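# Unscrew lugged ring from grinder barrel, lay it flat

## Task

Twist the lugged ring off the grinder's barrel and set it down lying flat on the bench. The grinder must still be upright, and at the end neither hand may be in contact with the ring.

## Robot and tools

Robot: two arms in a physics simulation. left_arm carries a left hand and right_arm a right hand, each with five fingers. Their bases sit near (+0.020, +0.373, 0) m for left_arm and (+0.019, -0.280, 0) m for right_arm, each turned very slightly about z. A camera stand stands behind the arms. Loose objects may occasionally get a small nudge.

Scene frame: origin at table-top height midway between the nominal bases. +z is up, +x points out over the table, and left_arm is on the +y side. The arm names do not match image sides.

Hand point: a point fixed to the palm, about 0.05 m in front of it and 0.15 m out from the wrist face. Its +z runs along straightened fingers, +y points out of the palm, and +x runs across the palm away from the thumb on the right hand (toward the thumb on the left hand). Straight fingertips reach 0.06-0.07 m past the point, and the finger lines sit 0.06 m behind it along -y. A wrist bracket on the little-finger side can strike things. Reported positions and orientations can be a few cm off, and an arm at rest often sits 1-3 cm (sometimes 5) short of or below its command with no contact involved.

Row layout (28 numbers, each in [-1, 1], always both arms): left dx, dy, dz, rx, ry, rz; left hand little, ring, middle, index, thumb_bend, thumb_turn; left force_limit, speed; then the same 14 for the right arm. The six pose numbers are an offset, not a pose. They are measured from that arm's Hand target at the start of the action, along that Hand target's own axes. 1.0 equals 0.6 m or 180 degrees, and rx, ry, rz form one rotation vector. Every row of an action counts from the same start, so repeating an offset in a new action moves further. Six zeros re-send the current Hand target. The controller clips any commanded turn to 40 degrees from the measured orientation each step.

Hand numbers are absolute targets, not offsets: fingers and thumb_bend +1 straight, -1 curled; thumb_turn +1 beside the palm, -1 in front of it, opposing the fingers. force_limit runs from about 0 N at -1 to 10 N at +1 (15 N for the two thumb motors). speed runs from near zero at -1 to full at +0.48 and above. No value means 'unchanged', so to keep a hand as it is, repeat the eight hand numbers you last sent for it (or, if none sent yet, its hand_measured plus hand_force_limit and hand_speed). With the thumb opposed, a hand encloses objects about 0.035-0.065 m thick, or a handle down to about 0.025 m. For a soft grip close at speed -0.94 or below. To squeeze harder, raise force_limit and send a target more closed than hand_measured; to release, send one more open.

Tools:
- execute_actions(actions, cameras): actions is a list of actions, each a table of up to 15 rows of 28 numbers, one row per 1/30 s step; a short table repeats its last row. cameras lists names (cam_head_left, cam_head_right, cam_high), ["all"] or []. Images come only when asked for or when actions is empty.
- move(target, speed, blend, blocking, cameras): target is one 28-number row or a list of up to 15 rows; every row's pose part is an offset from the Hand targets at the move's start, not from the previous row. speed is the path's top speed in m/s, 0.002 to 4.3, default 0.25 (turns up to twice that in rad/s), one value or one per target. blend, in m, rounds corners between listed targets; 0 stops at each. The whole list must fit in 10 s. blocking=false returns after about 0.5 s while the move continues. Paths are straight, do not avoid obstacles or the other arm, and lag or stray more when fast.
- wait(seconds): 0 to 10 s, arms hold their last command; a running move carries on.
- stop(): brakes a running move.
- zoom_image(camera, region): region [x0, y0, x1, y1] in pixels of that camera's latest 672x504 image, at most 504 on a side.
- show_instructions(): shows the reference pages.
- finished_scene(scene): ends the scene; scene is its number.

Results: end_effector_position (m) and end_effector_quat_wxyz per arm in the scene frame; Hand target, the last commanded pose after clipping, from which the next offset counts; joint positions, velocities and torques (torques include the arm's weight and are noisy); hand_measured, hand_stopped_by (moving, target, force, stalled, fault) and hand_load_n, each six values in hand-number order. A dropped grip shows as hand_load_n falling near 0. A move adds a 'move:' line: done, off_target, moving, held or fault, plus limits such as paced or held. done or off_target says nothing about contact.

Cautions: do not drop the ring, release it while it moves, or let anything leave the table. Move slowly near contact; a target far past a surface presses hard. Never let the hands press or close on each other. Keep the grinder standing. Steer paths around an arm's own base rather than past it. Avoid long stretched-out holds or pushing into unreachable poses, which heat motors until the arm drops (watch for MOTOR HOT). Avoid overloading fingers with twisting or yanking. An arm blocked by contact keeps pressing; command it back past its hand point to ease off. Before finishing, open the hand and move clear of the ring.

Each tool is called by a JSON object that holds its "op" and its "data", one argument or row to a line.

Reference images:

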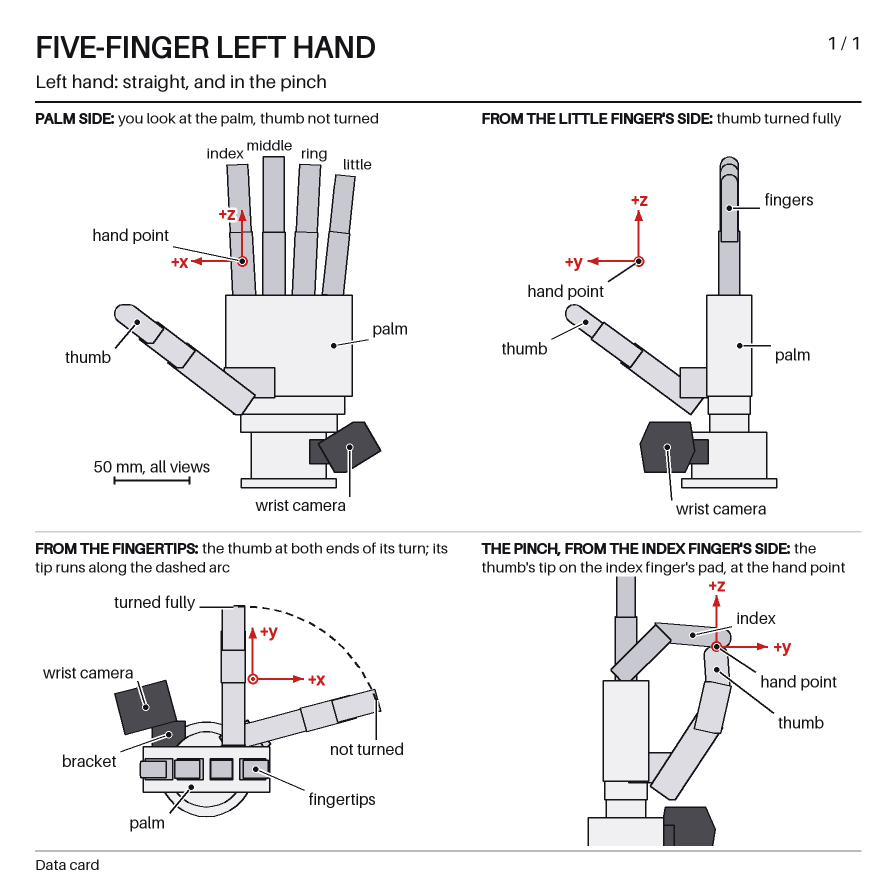

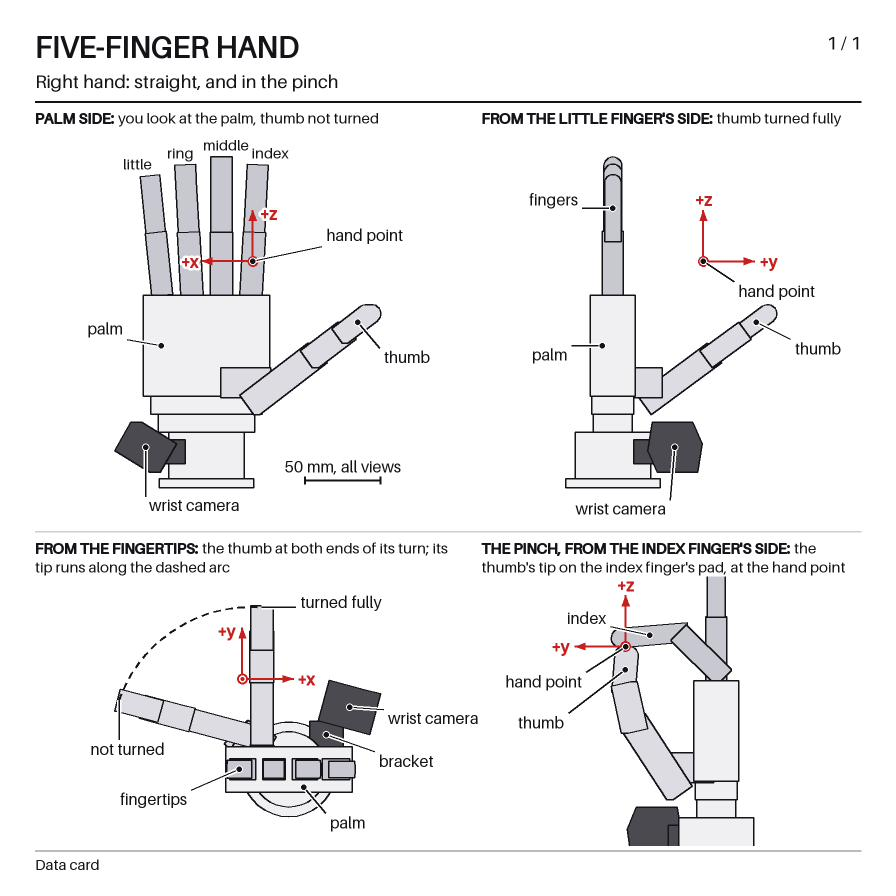

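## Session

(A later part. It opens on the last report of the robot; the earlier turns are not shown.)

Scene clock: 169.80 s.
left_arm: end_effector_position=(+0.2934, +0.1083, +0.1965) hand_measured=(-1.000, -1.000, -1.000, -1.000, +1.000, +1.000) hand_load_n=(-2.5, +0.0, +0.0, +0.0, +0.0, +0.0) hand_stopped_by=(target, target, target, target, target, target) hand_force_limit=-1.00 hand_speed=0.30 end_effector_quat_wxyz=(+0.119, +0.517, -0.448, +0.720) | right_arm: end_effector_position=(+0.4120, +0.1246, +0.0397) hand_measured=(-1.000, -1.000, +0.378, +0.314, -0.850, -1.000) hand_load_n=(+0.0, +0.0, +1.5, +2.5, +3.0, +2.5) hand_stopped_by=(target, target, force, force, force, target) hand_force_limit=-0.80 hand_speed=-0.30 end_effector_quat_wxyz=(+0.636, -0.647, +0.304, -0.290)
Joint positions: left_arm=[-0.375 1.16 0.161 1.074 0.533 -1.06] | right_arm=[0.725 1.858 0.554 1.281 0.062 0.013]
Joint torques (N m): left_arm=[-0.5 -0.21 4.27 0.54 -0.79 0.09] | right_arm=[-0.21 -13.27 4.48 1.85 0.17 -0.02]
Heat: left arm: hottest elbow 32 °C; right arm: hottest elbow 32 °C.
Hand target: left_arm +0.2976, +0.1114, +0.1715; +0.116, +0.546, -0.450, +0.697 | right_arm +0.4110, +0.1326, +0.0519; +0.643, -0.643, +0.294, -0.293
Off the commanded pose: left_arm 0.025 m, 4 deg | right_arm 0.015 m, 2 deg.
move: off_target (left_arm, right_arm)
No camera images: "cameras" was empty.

{"op": "move", "data": {
  "target": [0,0,0,0,0,0,-1,-1,-1,-1,1,1,-1,0.3,-0.006,-0.05,0.0,0,0,0,-1,-1,-1,-1,-1,-1,-0.8,-0.3],
  "speed": 0.1,
  "cameras": ["cam_head_right","cam_high"]
}}

{"op": "zoom_image", "data": {
  "camera": "cam_high",
  "region": [330, 180, 390, 240]
}}

Scene clock: 174.37 s.
left_arm: end_effector_position=(+0.2934, +0.1083, +0.1965) hand_measured=(-1.000, -1.000, -1.000, -1.000, +1.000, +1.000) hand_load_n=(-2.5, +0.0, +0.0, +0.0, +0.0, +0.0) hand_stopped_by=(target, target, target, target, target, target) hand_force_limit=-1.00 hand_speed=0.30 end_effector_quat_wxyz=(+0.119, +0.517, -0.448, +0.720) | right_arm: end_effector_position=(+0.4103, +0.1222, +0.0454) hand_measured=(-1.000, -1.000, +0.378, +0.314, -0.850, -1.000) hand_load_n=(+0.0, +0.0, +1.5, +2.5, +3.0, +2.0) hand_stopped_by=(target, target, force, force, force, target) hand_force_limit=-0.80 hand_speed=-0.30 end_effector_quat_wxyz=(+0.615, -0.666, +0.308, -0.289)
Joint positions: left_arm=[-0.375 1.16 0.161 1.074 0.533 -1.06] | right_arm=[0.729 1.784 0.554 1.153 0.072 -0.001]
Joint torques (N m): left_arm=[-0.32 -0.21 4.19 0.59 -0.77 0.09] | right_arm=[0.15 -15.74 4.98 2.8 0.1 0.09]
Heat: left arm: hottest elbow 31 °C; right arm: hottest elbow 32 °C.
Hand target: left_arm +0.2976, +0.1114, +0.1715; +0.116, +0.546, -0.450, +0.697 | right_arm +0.4087, +0.1353, +0.0819; +0.643, -0.643, +0.294, -0.293
Off the commanded pose: left_arm 0.025 m, 4 deg | right_arm 0.039 m, 4 deg.
move: off_target (left_arm, right_arm)
Images, in order (width x height): cam_head_right 672x504, cam_high 672x504.

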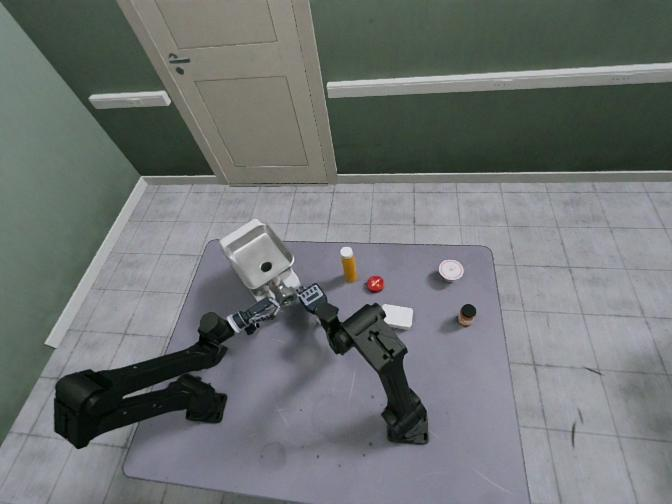

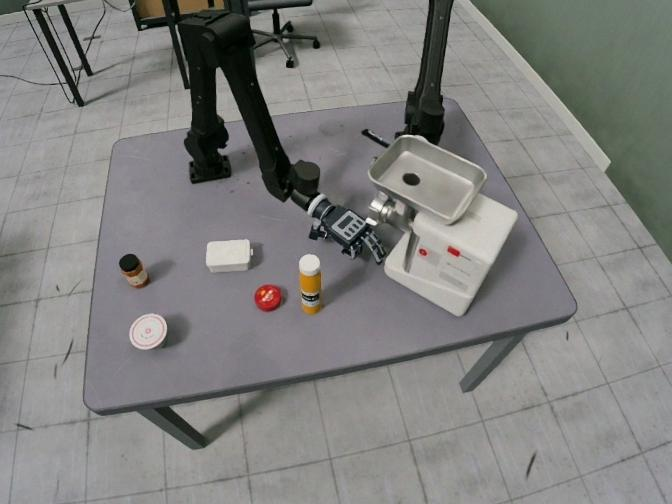

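Scaled by 8.400 from the camera's 672x504 image, which has a finer 960x720 frame.

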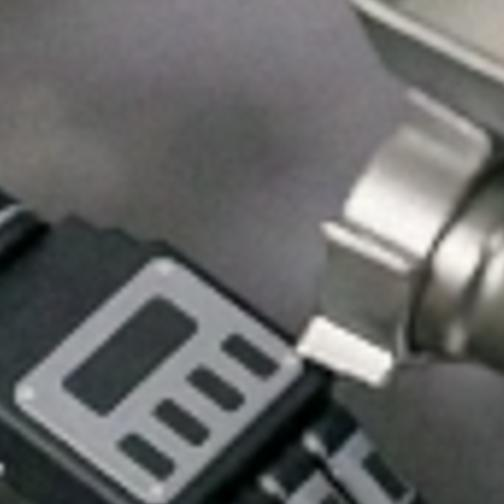

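{"op": "move", "data": {
  "target": [-0.0433,0.025,0,0,0,0,-1,-1,-1,-1,1,1,-1,0.3,0,-0.05,0.0,0,0,0,-1,-1,-1,-1,-1,-1,-0.8,-0.3],
  "speed": 0.08,
  "cameras": ["cam_head_right","cam_high"]
}}

{"op": "zoom_image", "data": {
  "camera": "cam_high",
  "region": [330, 180, 390, 240]
}}

{"op": "zoom_image", "data": {
  "camera": "cam_head_right",
  "region": [265, 275, 325, 320]
}}

Scene clock: 176.00 s.
left_arm: end_effector_position=(+0.2896, +0.1084, +0.1884) hand_measured=(-1.000, -1.000, -1.000, -1.000, +1.000, +1.000) hand_load_n=(-3.0, +0.0, +0.0, +0.0, +0.0, -0.5) hand_stopped_by=(target, target, target, target, target, target) hand_force_limit=-1.00 hand_speed=0.30 end_effector_quat_wxyz=(+0.114, +0.488, -0.444, +0.743) | right_arm: end_effector_position=(+0.4023, +0.1134, +0.0477) hand_measured=(-1.000, -1.000, +0.378, +0.314, -0.850, -1.000) hand_load_n=(+0.0, +0.0, +1.5, +2.5, +3.0, +2.0) hand_stopped_by=(target, target, force, force, force, target) hand_force_limit=-0.80 hand_speed=-0.30 end_effector_quat_wxyz=(-0.591, +0.688, -0.311, +0.285)
Joint positions: left_arm=[-0.375 1.329 0.138 1.342 0.542 -1.065] | right_arm=[0.73 1.704 0.538 1.025 0.073 -0.015]
Joint torques (N m): left_arm=[-0.32 2.43 2.54 -0.91 -1.02 0.16] | right_arm=[0.09 -17.49 6.83 3.6 0.02 0.21]
Heat: left arm: hottest elbow 31 °C; right arm: hottest elbow 32 °C.
Hand target: left_arm +0.2975, +0.1114, +0.1415; +0.116, +0.547, -0.449, +0.697 | right_arm +0.4087, +0.1353, +0.1120; -0.643, +0.643, -0.294, +0.293
Off the commanded pose: left_arm 0.048 m, 8 deg | right_arm 0.068 m, 8 deg.
move: off_target (left_arm, right_arm)
Images, in order (width x height): cam_head_right 672x504, cam_high 672x504.

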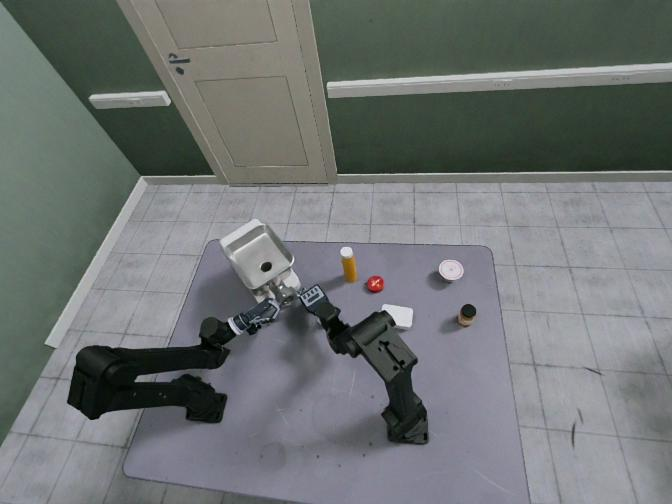

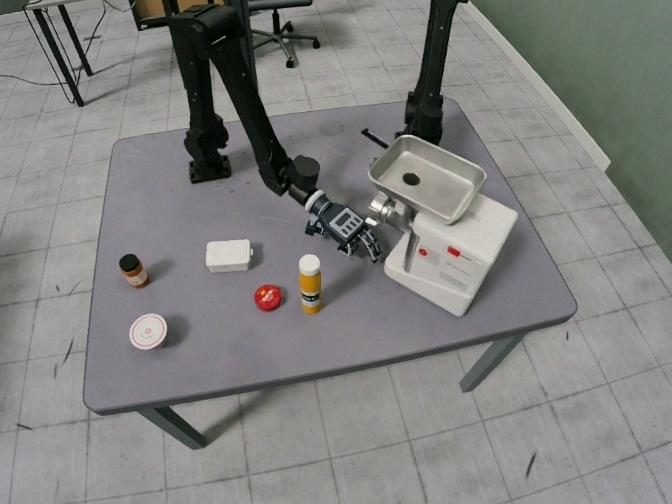

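Scaled by 8.400 from the camera's 672x504 image, which has a finer 960x720 frame.

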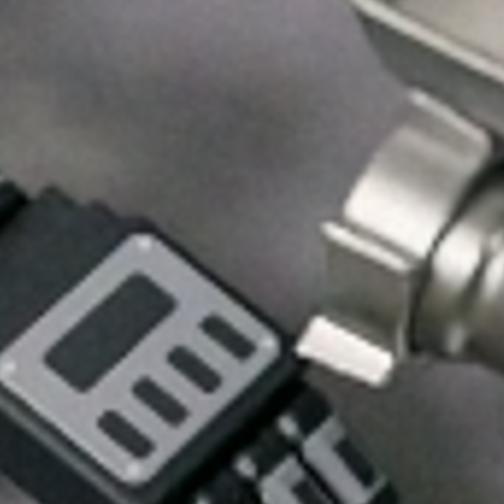

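Scaled by 8.400 from the camera's 672x504 image, which has a finer 960x720 frame.

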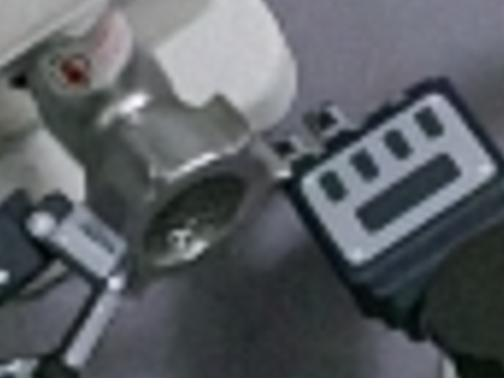

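{"op": "move", "data": {
  "target": [
    [0.0433,-0.025,0,0,0,0,-1,-1,-1,-1,1,1,-1,0.3,0.01,0.115,-0.01,0,0,0,-1,-1,-1,-1,-1,-1,-0.8,-0.3],
    [0.0433,-0.025,0,0,0,0,-1,-1,-1,-1,1,1,-1,0.3,0.03,0.1,-0.27,0,0,0,-1,-1,-1,-1,-1,-1,-0.8,-0.3],
    [0.0433,-0.025,0,0,0,0,-1,-1,-1,-1,1,1,-1,0.3,0.08,0.0,-0.27,0,0,0,-1,-1,0.5,0.5,1,-1,-0.8,0],
    [0.0433,-0.025,0,0,0,0,-1,-1,-1,-1,1,1,-1,0.3,0.08,0.0,-0.27,0,0,0,-1,-1,-1,-1,1,-1,-0.8,0],
    [0.0433,-0.025,0,0,0,0,-1,-1,-1,-1,1,1,-1,0.3,0.08,0.0,-0.27,0,0,0,-1,-1,-1,-1,0.1,-1,-0.8,0]
  ],
  "speed": 0.2,
  "cameras": []
}}

Scene clock: 187.03 s.
left_arm: end_effector_position=(+0.2901, +0.1087, +0.1930) hand_measured=(-1.000, -1.000, -1.000, -1.000, +1.000, +1.000) hand_load_n=(+1.0, +0.0, +0.0, +0.0, +0.0, +0.0) hand_stopped_by=(target, target, target, target, target, target) hand_force_limit=-1.00 hand_speed=0.30 end_effector_quat_wxyz=(+0.123, +0.517, -0.448, +0.719) | right_arm: end_effector_position=(+0.3075, -0.0088, +0.0983) hand_measured=(-1.000, -1.000, -1.000, -1.000, +0.536, -1.000) hand_load_n=(+0.0, +0.0, -0.5, +0.0, +2.0, +1.0) hand_stopped_by=(target, target, target, target, force, target) hand_force_limit=-0.80 hand_speed=0.00 end_effector_quat_wxyz=(+0.634, -0.656, +0.292, -0.287)
Joint positions: left_arm=[-0.375 1.174 0.151 1.097 0.539 -1.066] | right_arm=[0.593 1.24 0.122 1.086 -0.093 -0.008]
Joint torques (N m): left_arm=[-0.15 -1.14 4.74 -0.18 -0.98 0.13] | right_arm=[-2.14 -4.6 6.83 1.92 -0.1 0.15]
Heat: left arm: hottest elbow 31 °C; right arm: hottest elbow 32 °C.
Hand target: left_arm +0.2976, +0.1114, +0.1715; +0.116, +0.546, -0.450, +0.697 | right_arm +0.3179, -0.0071, +0.1121; +0.643, -0.643, +0.294, -0.293
Off the commanded pose: left_arm 0.023 m, 4 deg | right_arm 0.017 m, 2 deg.
move: off_target (left_arm, right_arm); target 3's new numbers were sent with right_arm's hand 0.017 m and 2 deg from that target; target 4's new numbers were sent with right_arm's hand 0.017 m and 2 deg from that target; target 5's new numbers were sent with right_arm's hand 0.017 m and 2 deg from that target
No camera images: "cameras" was empty.

{"op": "move", "data": {
  "target": [0,0,0,0,0,0,-1,-1,-1,-1,1,1,-1,0.3,0.047,0.02,0.0,0,0,-0.5,-1,-1,-1,-1,0.1,-1,-0.8,0],
  "speed": 0.3,
  "cameras": ["cam_head_left","cam_high"]
}}

{"op": "zoom_image", "data": {
  "camera": "cam_high",
  "region": [270, 130, 410, 270]
}}

Scene clock: 191.00 s.
left_arm: end_effector_position=(+0.2901, +0.1087, +0.1930) hand_measured=(-1.000, -1.000, -1.000, -1.000, +1.000, +1.000) hand_load_n=(+1.0, +0.0, +0.0, -0.5, +0.0, -0.5) hand_stopped_by=(target, target, target, target, target, target) hand_force_limit=-1.00 hand_speed=0.30 end_effector_quat_wxyz=(+0.123, +0.517, -0.448, +0.719) | right_arm: end_effector_position=(+0.3368, -0.0359, +0.0966) hand_measured=(-1.000, -1.000, -1.000, -1.000, +0.536, -1.000) hand_load_n=(+0.0, +0.5, -0.5, +0.0, +2.0, +1.0) hand_stopped_by=(target, target, target, target, force, target) hand_force_limit=-0.80 hand_speed=0.00 end_effector_quat_wxyz=(-0.245, +0.671, +0.241, +0.657)
Joint positions: left_arm=[-0.375 1.174 0.151 1.097 0.539 -1.066] | right_arm=[0.859 1.55 0.122 1.413 0.199 -1.555]
Joint torques (N m): left_arm=[-0.62 -1.14 4.71 -0.24 -0.99 0.17] | right_arm=[-0.09 -4.07 3.69 2.71 0.11 -0.07]
Heat: left arm: hottest elbow 31 °C; right arm: hottest elbow 31 °C.
Hand target: left_arm +0.2976, +0.1114, +0.1715; +0.116, +0.546, -0.450, +0.697 | right_arm +0.3363, -0.0283, +0.1001; -0.248, +0.663, +0.247, +0.662
Off the commanded pose: left_arm 0.023 m, 4 deg | right_arm 0.008 m, 1 deg.
move: off_target (left_arm)
Images, in order (width x height): cam_head_left 672x504, cam_high 672x504.

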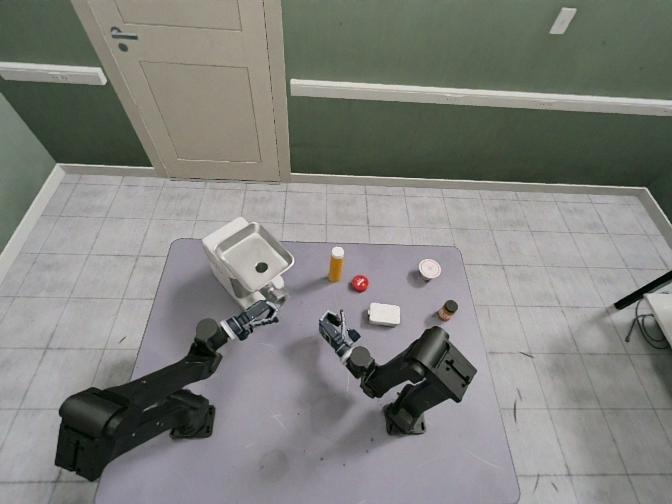

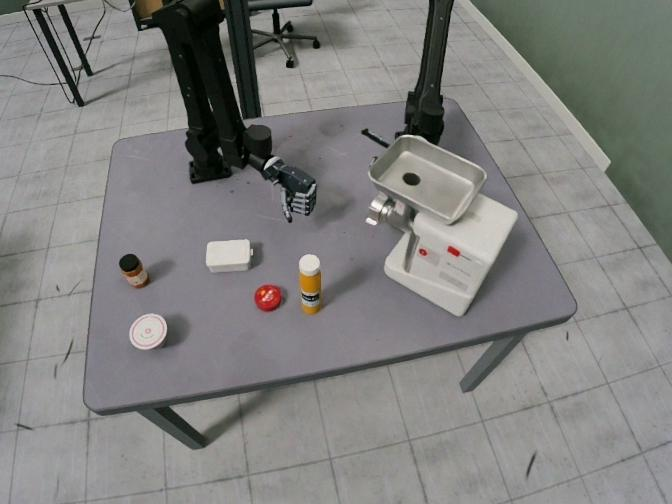

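Scaled by 3.600 from the camera's 672x504 image, which has a finer 960x720 frame.

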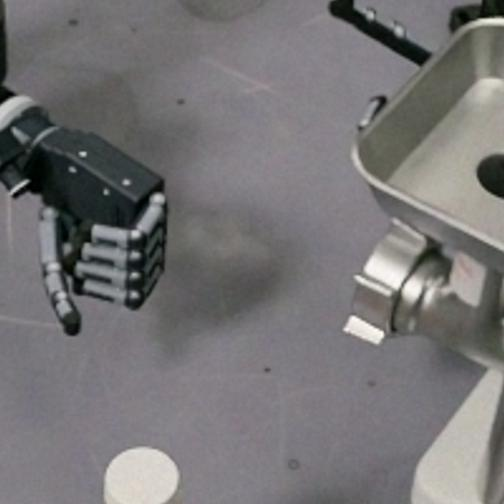

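{"op": "move", "data": {
  "target": [
    [0,0,0,0,0,0,-1,-1,-1,-1,1,1,-1,0.3,-0.107,0.0,0.0,0,0,0,-1,-1,-1,-1,0.1,-1,-0.8,0],
    [0,0,0,0,0,0,-1,-1,-1,-1,1,1,-1,0.3,-0.107,0.0,0.3,0,0,0,-1,-1,-1,-1,0.1,-1,-0.8,0]
  ],
  "speed": 0.15,
  "cameras": ["cam_head_right","cam_high"]
}}

{"op": "zoom_image", "data": {
  "camera": "cam_high",
  "region": [330, 180, 410, 260]
}}

{"op": "zoom_image", "data": {
  "camera": "cam_head_right",
  "region": [250, 260, 340, 330]
}}

Scene clock: 194.10 s.
left_arm: end_effector_position=(+0.2901, +0.1087, +0.1930) hand_measured=(-1.000, -1.000, -1.000, -1.000, +1.000, +1.000) hand_load_n=(+1.0, +0.0, +0.0, +0.5, +0.0, +0.0) hand_stopped_by=(target, target, target, target, target, target) hand_force_limit=-1.00 hand_speed=0.30 end_effector_quat_wxyz=(+0.123, +0.517, -0.448, +0.719) | right_arm: end_effector_position=(+0.4606, +0.0898, +0.0369) hand_measured=(-1.000, -1.000, -1.000, -1.000, +0.536, -1.000) hand_load_n=(+0.0, +0.0, -0.5, +0.0, +2.0, +1.0) hand_stopped_by=(target, target, target, target, force, target) hand_force_limit=-0.80 hand_speed=0.00 end_effector_quat_wxyz=(-0.255, +0.664, +0.247, +0.658)
Joint positions: left_arm=[-0.375 1.174 0.151 1.097 0.539 -1.066] | right_arm=[0.798 2.003 0.61 1.389 0.112 -1.556]
Joint torques (N m): left_arm=[-0.62 -1.03 4.78 -0.23 -0.98 0.15] | right_arm=[-2.2 -10.99 5.03 1.89 -0.1 -0.08]
Heat: left arm: hottest elbow 31 °C; right arm: hottest elbow 31 °C.
Hand target: left_arm +0.2976, +0.1114, +0.1715; +0.116, +0.546, -0.450, +0.697 | right_arm +0.4722, +0.0897, +0.0358; -0.248, +0.662, +0.247, +0.662
Off the commanded pose: left_arm 0.023 m, 4 deg | right_arm 0.012 m, 1 deg.
move: off_target (left_arm, right_arm)
Images, in order (width x height): cam_head_right 672x504, cam_high 672x504.

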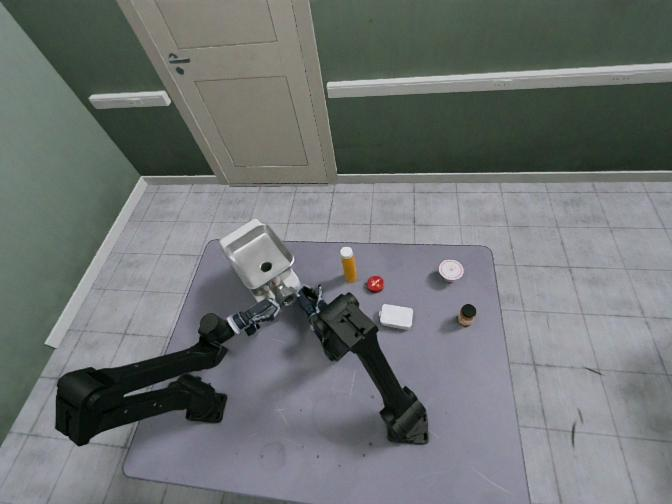

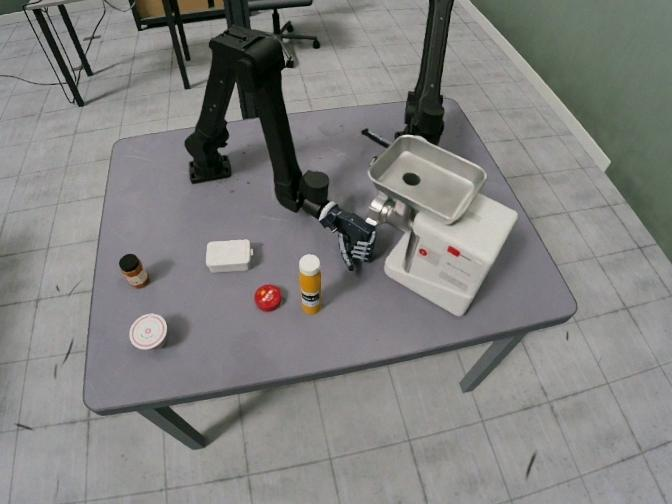

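Scaled by 6.300 from the camera's 672x504 image, which has a finer 960x720 frame.

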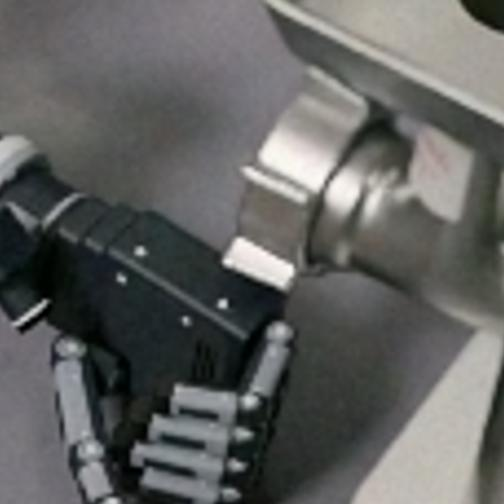

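Scaled by 5.600 from the camera's 672x504 image, which has a finer 960x720 frame.

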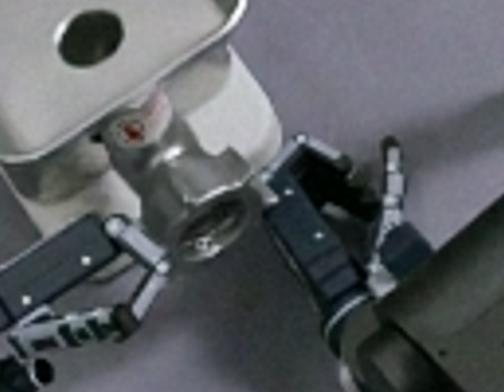

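{"op": "move", "data": {
  "target": [
    [0,0,0,0,0,0,-1,-1,-1,-1,1,1,-1,0.3,0.0,0.015,0.0,0,0,0,-1,-1,-1,-1,0.1,-1,-0.8,0],
    [0,0,0,0,0,0,-1,-1,-1,-1,1,1,-1,0.3,0.05,0.012,0.0,0,0,0,-1,-1,-1,-1,0.1,-1,-0.8,0]
  ],
  "speed": 0.08,
  "cameras": ["cam_head_right","cam_high"]
}}

{"op": "zoom_image", "data": {
  "camera": "cam_high",
  "region": [330, 180, 410, 260]
}}

{"op": "zoom_image", "data": {
  "camera": "cam_head_right",
  "region": [250, 260, 340, 330]
}}

Scene clock: 196.40 s.
left_arm: end_effector_position=(+0.2901, +0.1086, +0.1930) hand_measured=(-1.000, -1.000, -1.000, -1.000, +1.000, +1.000) hand_load_n=(+0.0, +0.0, +0.0, +0.0, +0.0, +0.0) hand_stopped_by=(target, target, target, target, target, target) hand_force_limit=-1.00 hand_speed=0.30 end_effector_quat_wxyz=(+0.123, +0.517, -0.448, +0.719) | right_arm: end_effector_position=(+0.4684, +0.0845, +0.0444) hand_measured=(-1.000, -1.000, -1.000, -1.000, +0.536, -1.000) hand_load_n=(+0.0, +0.0, -0.5, +0.0, +2.0, +1.0) hand_stopped_by=(target, target, target, target, force, target) hand_force_limit=-0.80 hand_speed=0.00 end_effector_quat_wxyz=(-0.249, +0.675, +0.253, +0.647)
Joint positions: left_arm=[-0.375 1.174 0.151 1.097 0.539 -1.066] | right_arm=[0.775 1.945 0.609 1.296 0.09 -1.559]
Joint torques (N m): left_arm=[-0.56 -1.08 4.74 -0.29 -0.95 0.14] | right_arm=[-1.73 -15.21 4.3 1.99 0.11 -0.06]
Heat: left arm: hottest elbow 31 °C; right arm: hottest elbow 31 °C.
Hand target: left_arm +0.2975, +0.1114, +0.1715; +0.116, +0.546, -0.450, +0.697 | right_arm +0.4769, +0.0843, +0.0658; -0.248, +0.663, +0.247, +0.662
Off the commanded pose: left_arm 0.023 m, 4 deg | right_arm 0.023 m, 2 deg.
move: off_target (left_arm, right_arm)
Images, in order (width x height): cam_head_right 672x504, cam_high 672x504.

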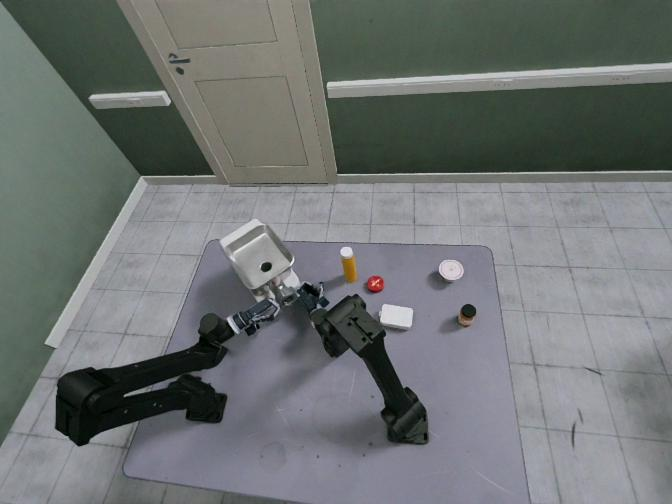

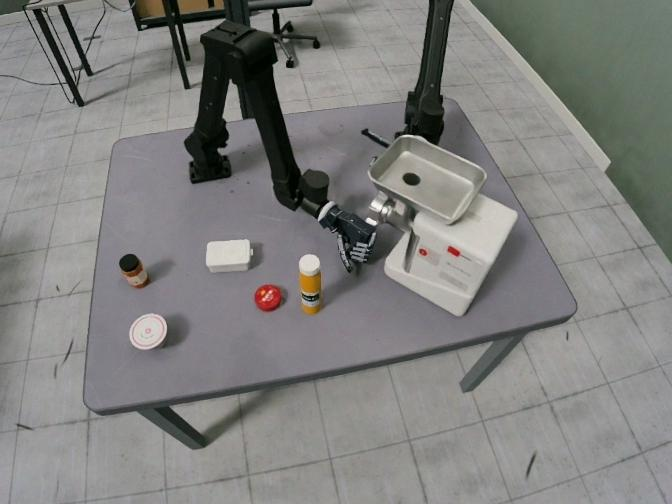

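Scaled by 6.300 from the camera's 672x504 image, which has a finer 960x720 frame.

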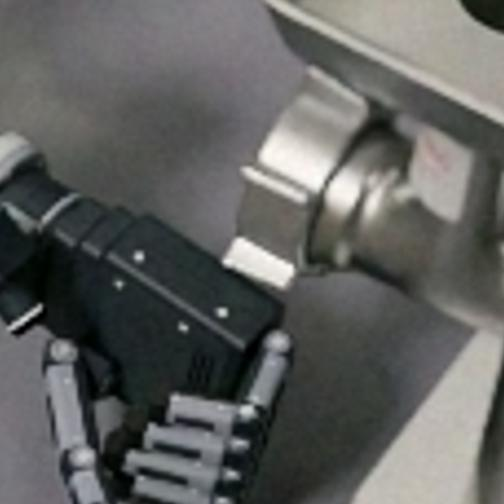

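Scaled by 5.600 from the camera's 672x504 image, which has a finer 960x720 frame.

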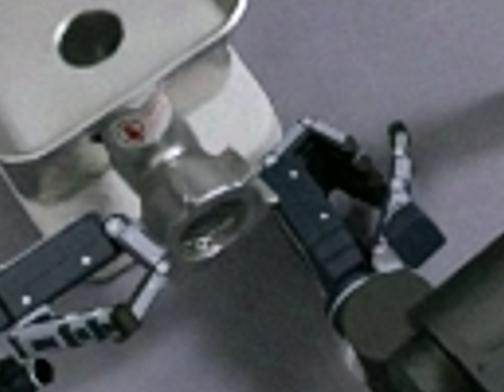

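{"op": "move", "data": {
  "target": [
    [0,0,0,0,0,0,-1,-1,-1,-1,1,1,-1,0.3,-0.015,-0.028,0.0,0,0,0,-1,-1,-1,-1,0.1,-1,-0.8,0],
    [0,0,0,0,0,0,-1,-1,-1,-1,1,1,-1,0.3,0.03,-0.025,0.0,0,0,0,-1,-1,-1,-1,0.1,-1,-0.8,0]
  ],
  "speed": 0.08,
  "cameras": ["cam_head_right","cam_high"]
}}

{"op": "zoom_image", "data": {
  "camera": "cam_high",
  "region": [330, 180, 410, 260]
}}

{"op": "zoom_image", "data": {
  "camera": "cam_head_right",
  "region": [250, 260, 340, 330]
}}

Scene clock: 198.57 s.
left_arm: end_effector_position=(+0.2901, +0.1086, +0.1930) hand_measured=(-1.000, -1.000, -1.000, -1.000, +1.000, +1.000) hand_load_n=(+0.5, +0.0, +0.0, +0.0, +0.0, -0.5) hand_stopped_by=(target, target, target, target, target, target) hand_force_limit=-1.00 hand_speed=0.30 end_effector_quat_wxyz=(+0.123, +0.517, -0.448, +0.719) | right_arm: end_effector_position=(+0.4655, +0.0821, +0.0449) hand_measured=(-1.000, -1.000, -1.000, -1.000, +0.536, -1.000) hand_load_n=(+0.0, +0.0, -0.5, +0.0, +2.0, +1.0) hand_stopped_by=(target, target, target, target, force, target) hand_force_limit=-0.80 hand_speed=0.00 end_effector_quat_wxyz=(-0.232, +0.690, +0.252, +0.637)
Joint positions: left_arm=[-0.375 1.174 0.151 1.097 0.539 -1.066] | right_arm=[0.789 1.908 0.606 1.221 0.131 -1.561]
Joint torques (N m): left_arm=[-0.5 -0.97 4.72 -0.16 -0.96 0.14] | right_arm=[-0.21 -16.97 4.74 2.69 -0.05 -0.04]
Heat: left arm: hottest elbow 30 °C; right arm: hottest elbow 31 °C.
Hand target: left_arm +0.2975, +0.1114, +0.1715; +0.116, +0.546, -0.450, +0.697 | right_arm +0.4672, +0.0954, +0.0838; -0.247, +0.663, +0.247, +0.662
Off the commanded pose: left_arm 0.023 m, 4 deg | right_arm 0.041 m, 5 deg.
move: off_target (left_arm, right_arm)
Images, in order (width x height): cam_head_right 672x504, cam_high 672x504.

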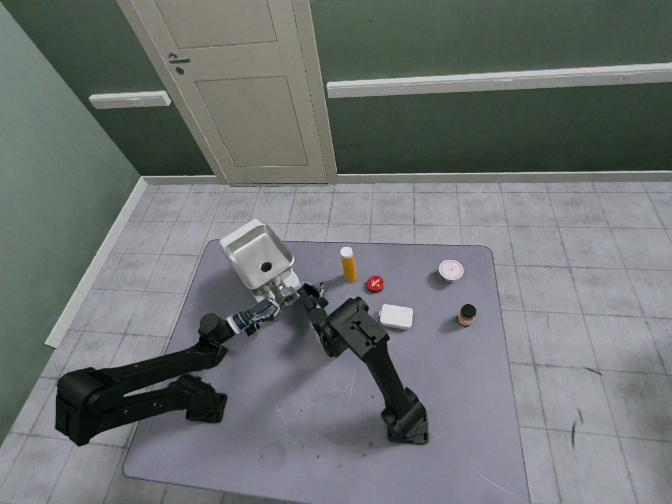

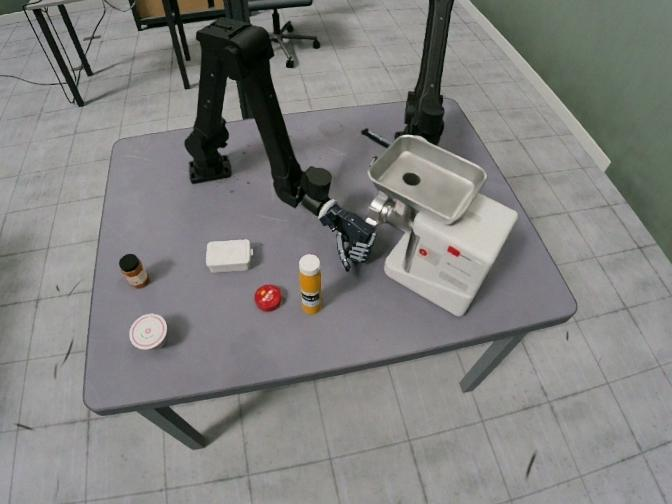

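Scaled by 6.300 from the camera's 672x504 image, which has a finer 960x720 frame.

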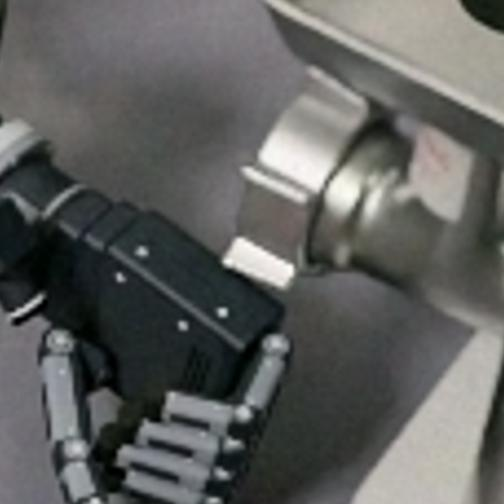

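Scaled by 5.600 from the camera's 672x504 image, which has a finer 960x720 frame.

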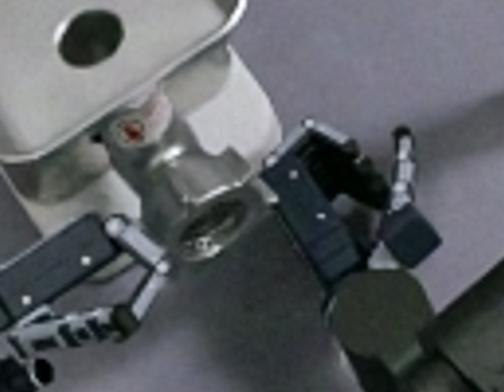

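{"op": "move", "data": {
  "target": [-0.0433,0.025,0,0,0,0,-1,-1,-1,-1,1,1,-1,0.3,0.06,-0.01,0.0,0,0,0,-1,-1,-1,-1,0.1,-1,-0.8,0],
  "speed": 0.08,
  "cameras": ["cam_head_right","cam_high"]
}}

{"op": "zoom_image", "data": {
  "camera": "cam_high",
  "region": [330, 180, 410, 260]
}}

{"op": "zoom_image", "data": {
  "camera": "cam_head_right",
  "region": [250, 260, 340, 330]
}}

Scene clock: 200.27 s.
left_arm: end_effector_position=(+0.2889, +0.1078, +0.1878) hand_measured=(-1.000, -1.000, -1.000, -1.000, +1.000, +1.000) hand_load_n=(-2.5, +0.0, +0.0, +0.0, +0.0, +0.0) hand_stopped_by=(target, target, target, target, target, target) hand_force_limit=-1.00 hand_speed=0.30 end_effector_quat_wxyz=(+0.118, +0.489, -0.445, +0.741) | right_arm: end_effector_position=(+0.4574, +0.0743, +0.0465) hand_measured=(-1.000, -1.000, -1.000, -1.000, +0.536, -1.000) hand_load_n=(+0.0, +0.0, -0.5, +0.0, +2.0, +1.0) hand_stopped_by=(target, target, target, target, force, target) hand_force_limit=-0.80 hand_speed=0.00 end_effector_quat_wxyz=(-0.214, +0.714, +0.265, +0.612)
Joint positions: left_arm=[-0.375 1.332 0.14 1.341 0.548 -1.068] | right_arm=[0.794 1.824 0.585 1.077 0.141 -1.566]
Joint torques (N m): left_arm=[0.09 2.43 2.45 -0.8 -1.25 0.18] | right_arm=[0.44 -19.66 6.46 3.79 0.11 0.02]
Heat: left arm: hottest elbow 30 °C; right arm: hottest elbow 31 °C.
Hand target: left_arm +0.2975, +0.1113, +0.1416; +0.116, +0.546, -0.450, +0.697 | right_arm +0.4631, +0.1000, +0.1197; -0.247, +0.663, +0.247, +0.662
Off the commanded pose: left_arm 0.047 m, 8 deg | right_arm 0.078 m, 9 deg.
move: off_target (left_arm, right_arm)
Images, in order (width x height): cam_head_right 672x504, cam_high 672x504.

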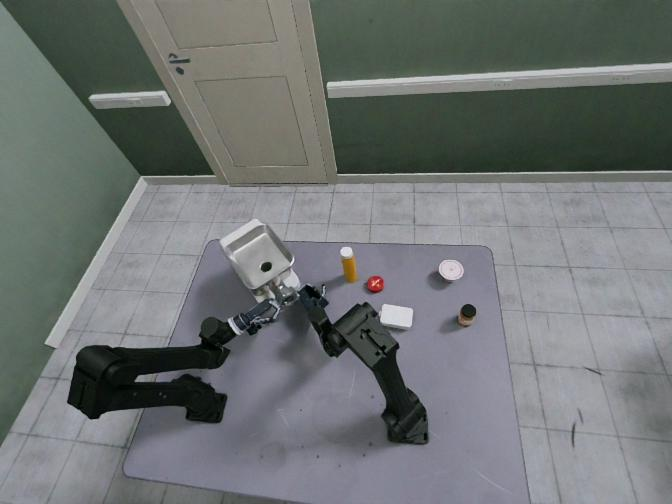

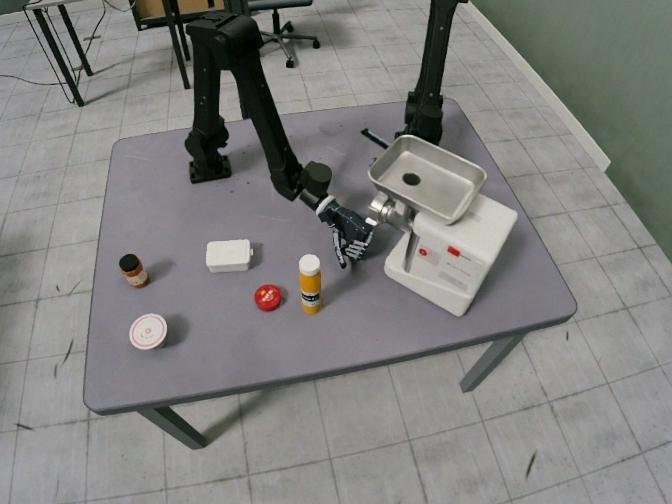

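Scaled by 6.300 from the camera's 672x504 image, which has a finer 960x720 frame.

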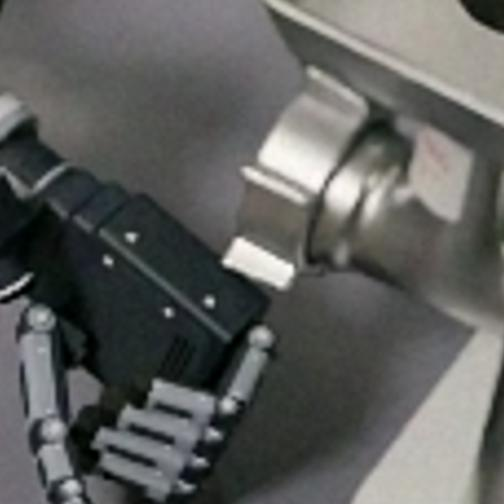

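Scaled by 5.600 from the camera's 672x504 image, which has a finer 960x720 frame.

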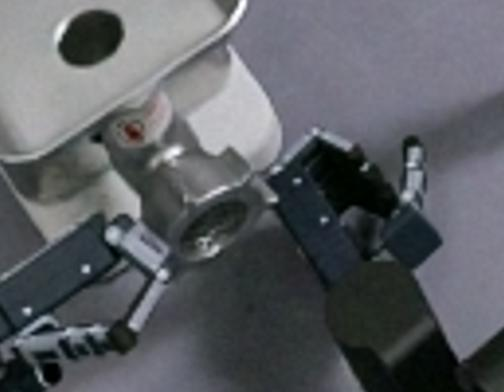

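{"op": "move", "data": {
  "target": [0,0,0,0,0,0,-1,-1,-1,-1,1,1,-1,0.3,-0.05,-0.01,0.02,0,0.13,0,-1,-1,-1,-1,0.1,-1,-0.8,0],
  "speed": 0.12,
  "cameras": []
}}

Scene clock: 203.17 s.
left_arm: end_effector_position=(+0.2889, +0.1078, +0.1879) hand_measured=(-1.000, -1.000, -1.000, -1.000, +1.000, +1.000) hand_load_n=(-2.5, +0.0, +0.0, +0.0, +0.0, +0.0) hand_stopped_by=(target, target, target, target, target, target) hand_force_limit=-1.00 hand_speed=0.30 end_effector_quat_wxyz=(+0.118, +0.489, -0.445, +0.741) | right_arm: end_effector_position=(+0.4610, +0.0858, +0.0517) hand_measured=(-1.000, -1.000, -1.000, -1.000, +0.536, -1.000) hand_load_n=(+0.0, +0.0, -0.5, +0.0, +2.0, +1.0) hand_stopped_by=(target, target, target, target, force, target) hand_force_limit=-0.80 hand_speed=0.00 end_effector_quat_wxyz=(-0.247, +0.633, +0.222, +0.699)
Joint positions: left_arm=[-0.375 1.333 0.14 1.343 0.548 -1.069] | right_arm=[0.817 2.053 0.618 1.536 0.18 -1.587]
Joint torques (N m): left_arm=[-0.21 2.14 2.37 -0.81 -1.25 0.2] | right_arm=[0.26 -14.33 6.87 3.95 0.02 0.04]
Heat: left arm: hottest elbow 30 °C; right arm: hottest elbow 31 °C.
Hand target: left_arm +0.2975, +0.1113, +0.1417; +0.116, +0.546, -0.450, +0.697 | right_arm +0.4683, +0.1124, +0.0897; -0.292, +0.515, +0.192, +0.783
Off the commanded pose: left_arm 0.047 m, 8 deg | right_arm 0.047 m, 18 deg.
joint sent to its limit (right arm) — joint 4 (wrist pitch), upper limit. The joint targets are off in orientation, not in position.
move: off_target (left_arm, right_arm)
No camera images: "cameras" was empty.

{"op": "move", "data": {
  "target": [-0.0433,0.025,0,-0.03,-0.05,0,-1,-1,-1,-1,1,1,-1,0.3,0.036,0.0,0.043,0,0,0,-1,-1,-1,-1,0.1,-1,-0.8,0],
  "speed": 0.08,
  "cameras": ["cam_head_right","cam_high"]
}}

{"op": "zoom_image", "data": {
  "camera": "cam_high",
  "region": [330, 180, 410, 260]
}}

{"op": "zoom_image", "data": {
  "camera": "cam_head_right",
  "region": [250, 260, 340, 330]
}}

Scene clock: 207.27 s.
left_arm: end_effector_position=(+0.2894, +0.1053, +0.1839) hand_measured=(-1.000, -1.000, -1.000, -1.000, +1.000, +1.000) hand_load_n=(-2.0, +0.0, +0.0, +0.0, +0.0, +0.0) hand_stopped_by=(target, target, target, target, target, target) hand_force_limit=-1.00 hand_speed=0.30 end_effector_quat_wxyz=(+0.111, +0.514, -0.479, +0.703) | right_arm: end_effector_position=(+0.4621, +0.0882, +0.0535) hand_measured=(-1.000, -1.000, -1.000, -1.000, +0.536, -1.000) hand_load_n=(+0.0, -0.5, -0.5, +0.0, +2.0, +1.0) hand_stopped_by=(target, target, target, target, force, target) hand_force_limit=-0.80 hand_speed=0.00 end_effector_quat_wxyz=(-0.248, +0.631, +0.222, +0.700)
Joint positions: left_arm=[-0.378 1.133 0.17 0.978 0.56 -0.986] | right_arm=[0.817 2.053 0.624 1.536 0.177 -1.588]
Joint torques (N m): left_arm=[0.15 3.84 2.86 -2.92 -1.76 0.44] | right_arm=[-0.26 -17.44 8.66 4 -0.42 -0.09]
Heat: left arm: hottest elbow 30 °C; right arm: hottest elbow 31 °C.
Hand target: left_arm +0.2976, +0.1115, +0.1116; +0.106, +0.593, -0.490, +0.630 | right_arm +0.4797, +0.1223, +0.1198; -0.292, +0.515, +0.192, +0.783
Off the commanded pose: left_arm 0.073 m, 12 deg | right_arm 0.077 m, 17 deg.
joint sent to its limit (right arm) — joint 4 (wrist pitch), upper limit. The joint targets are off in position and orientation.
move: off_target (left_arm, right_arm)
Images, in order (width x height): cam_head_right 672x504, cam_high 672x504.

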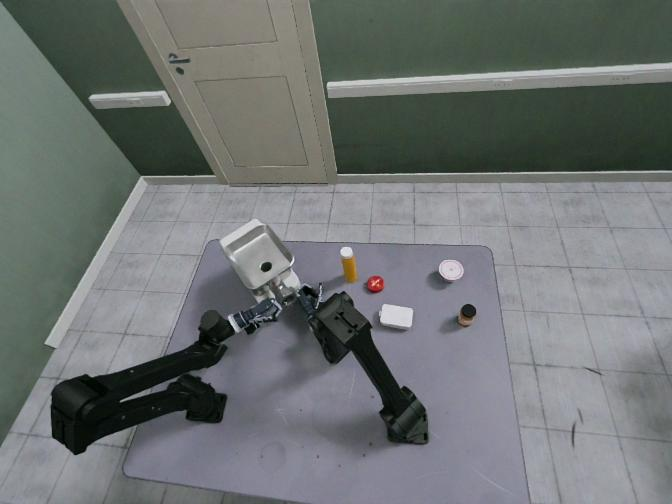

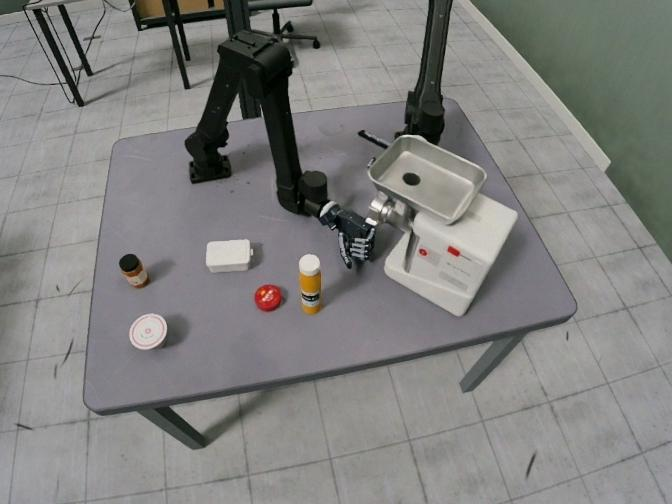

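Scaled by 6.300 from the camera's 672x504 image, which has a finer 960x720 frame.

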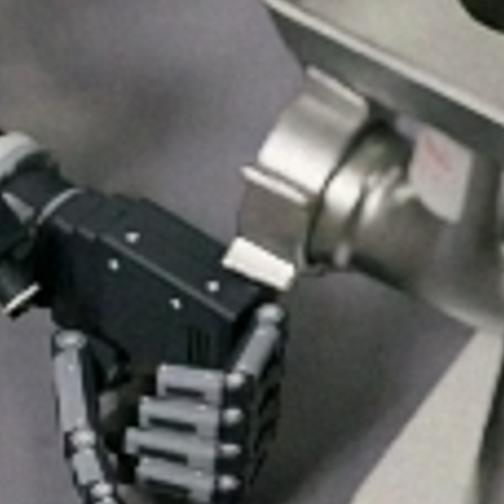

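Scaled by 5.600 from the camera's 672x504 image, which has a finer 960x720 frame.

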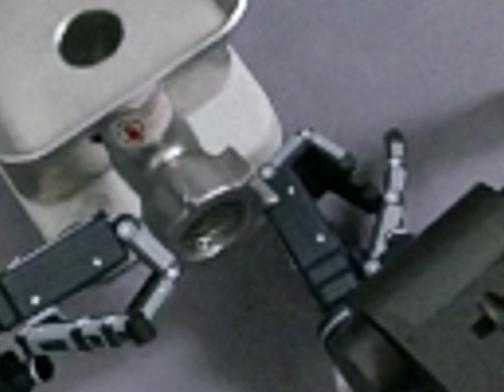

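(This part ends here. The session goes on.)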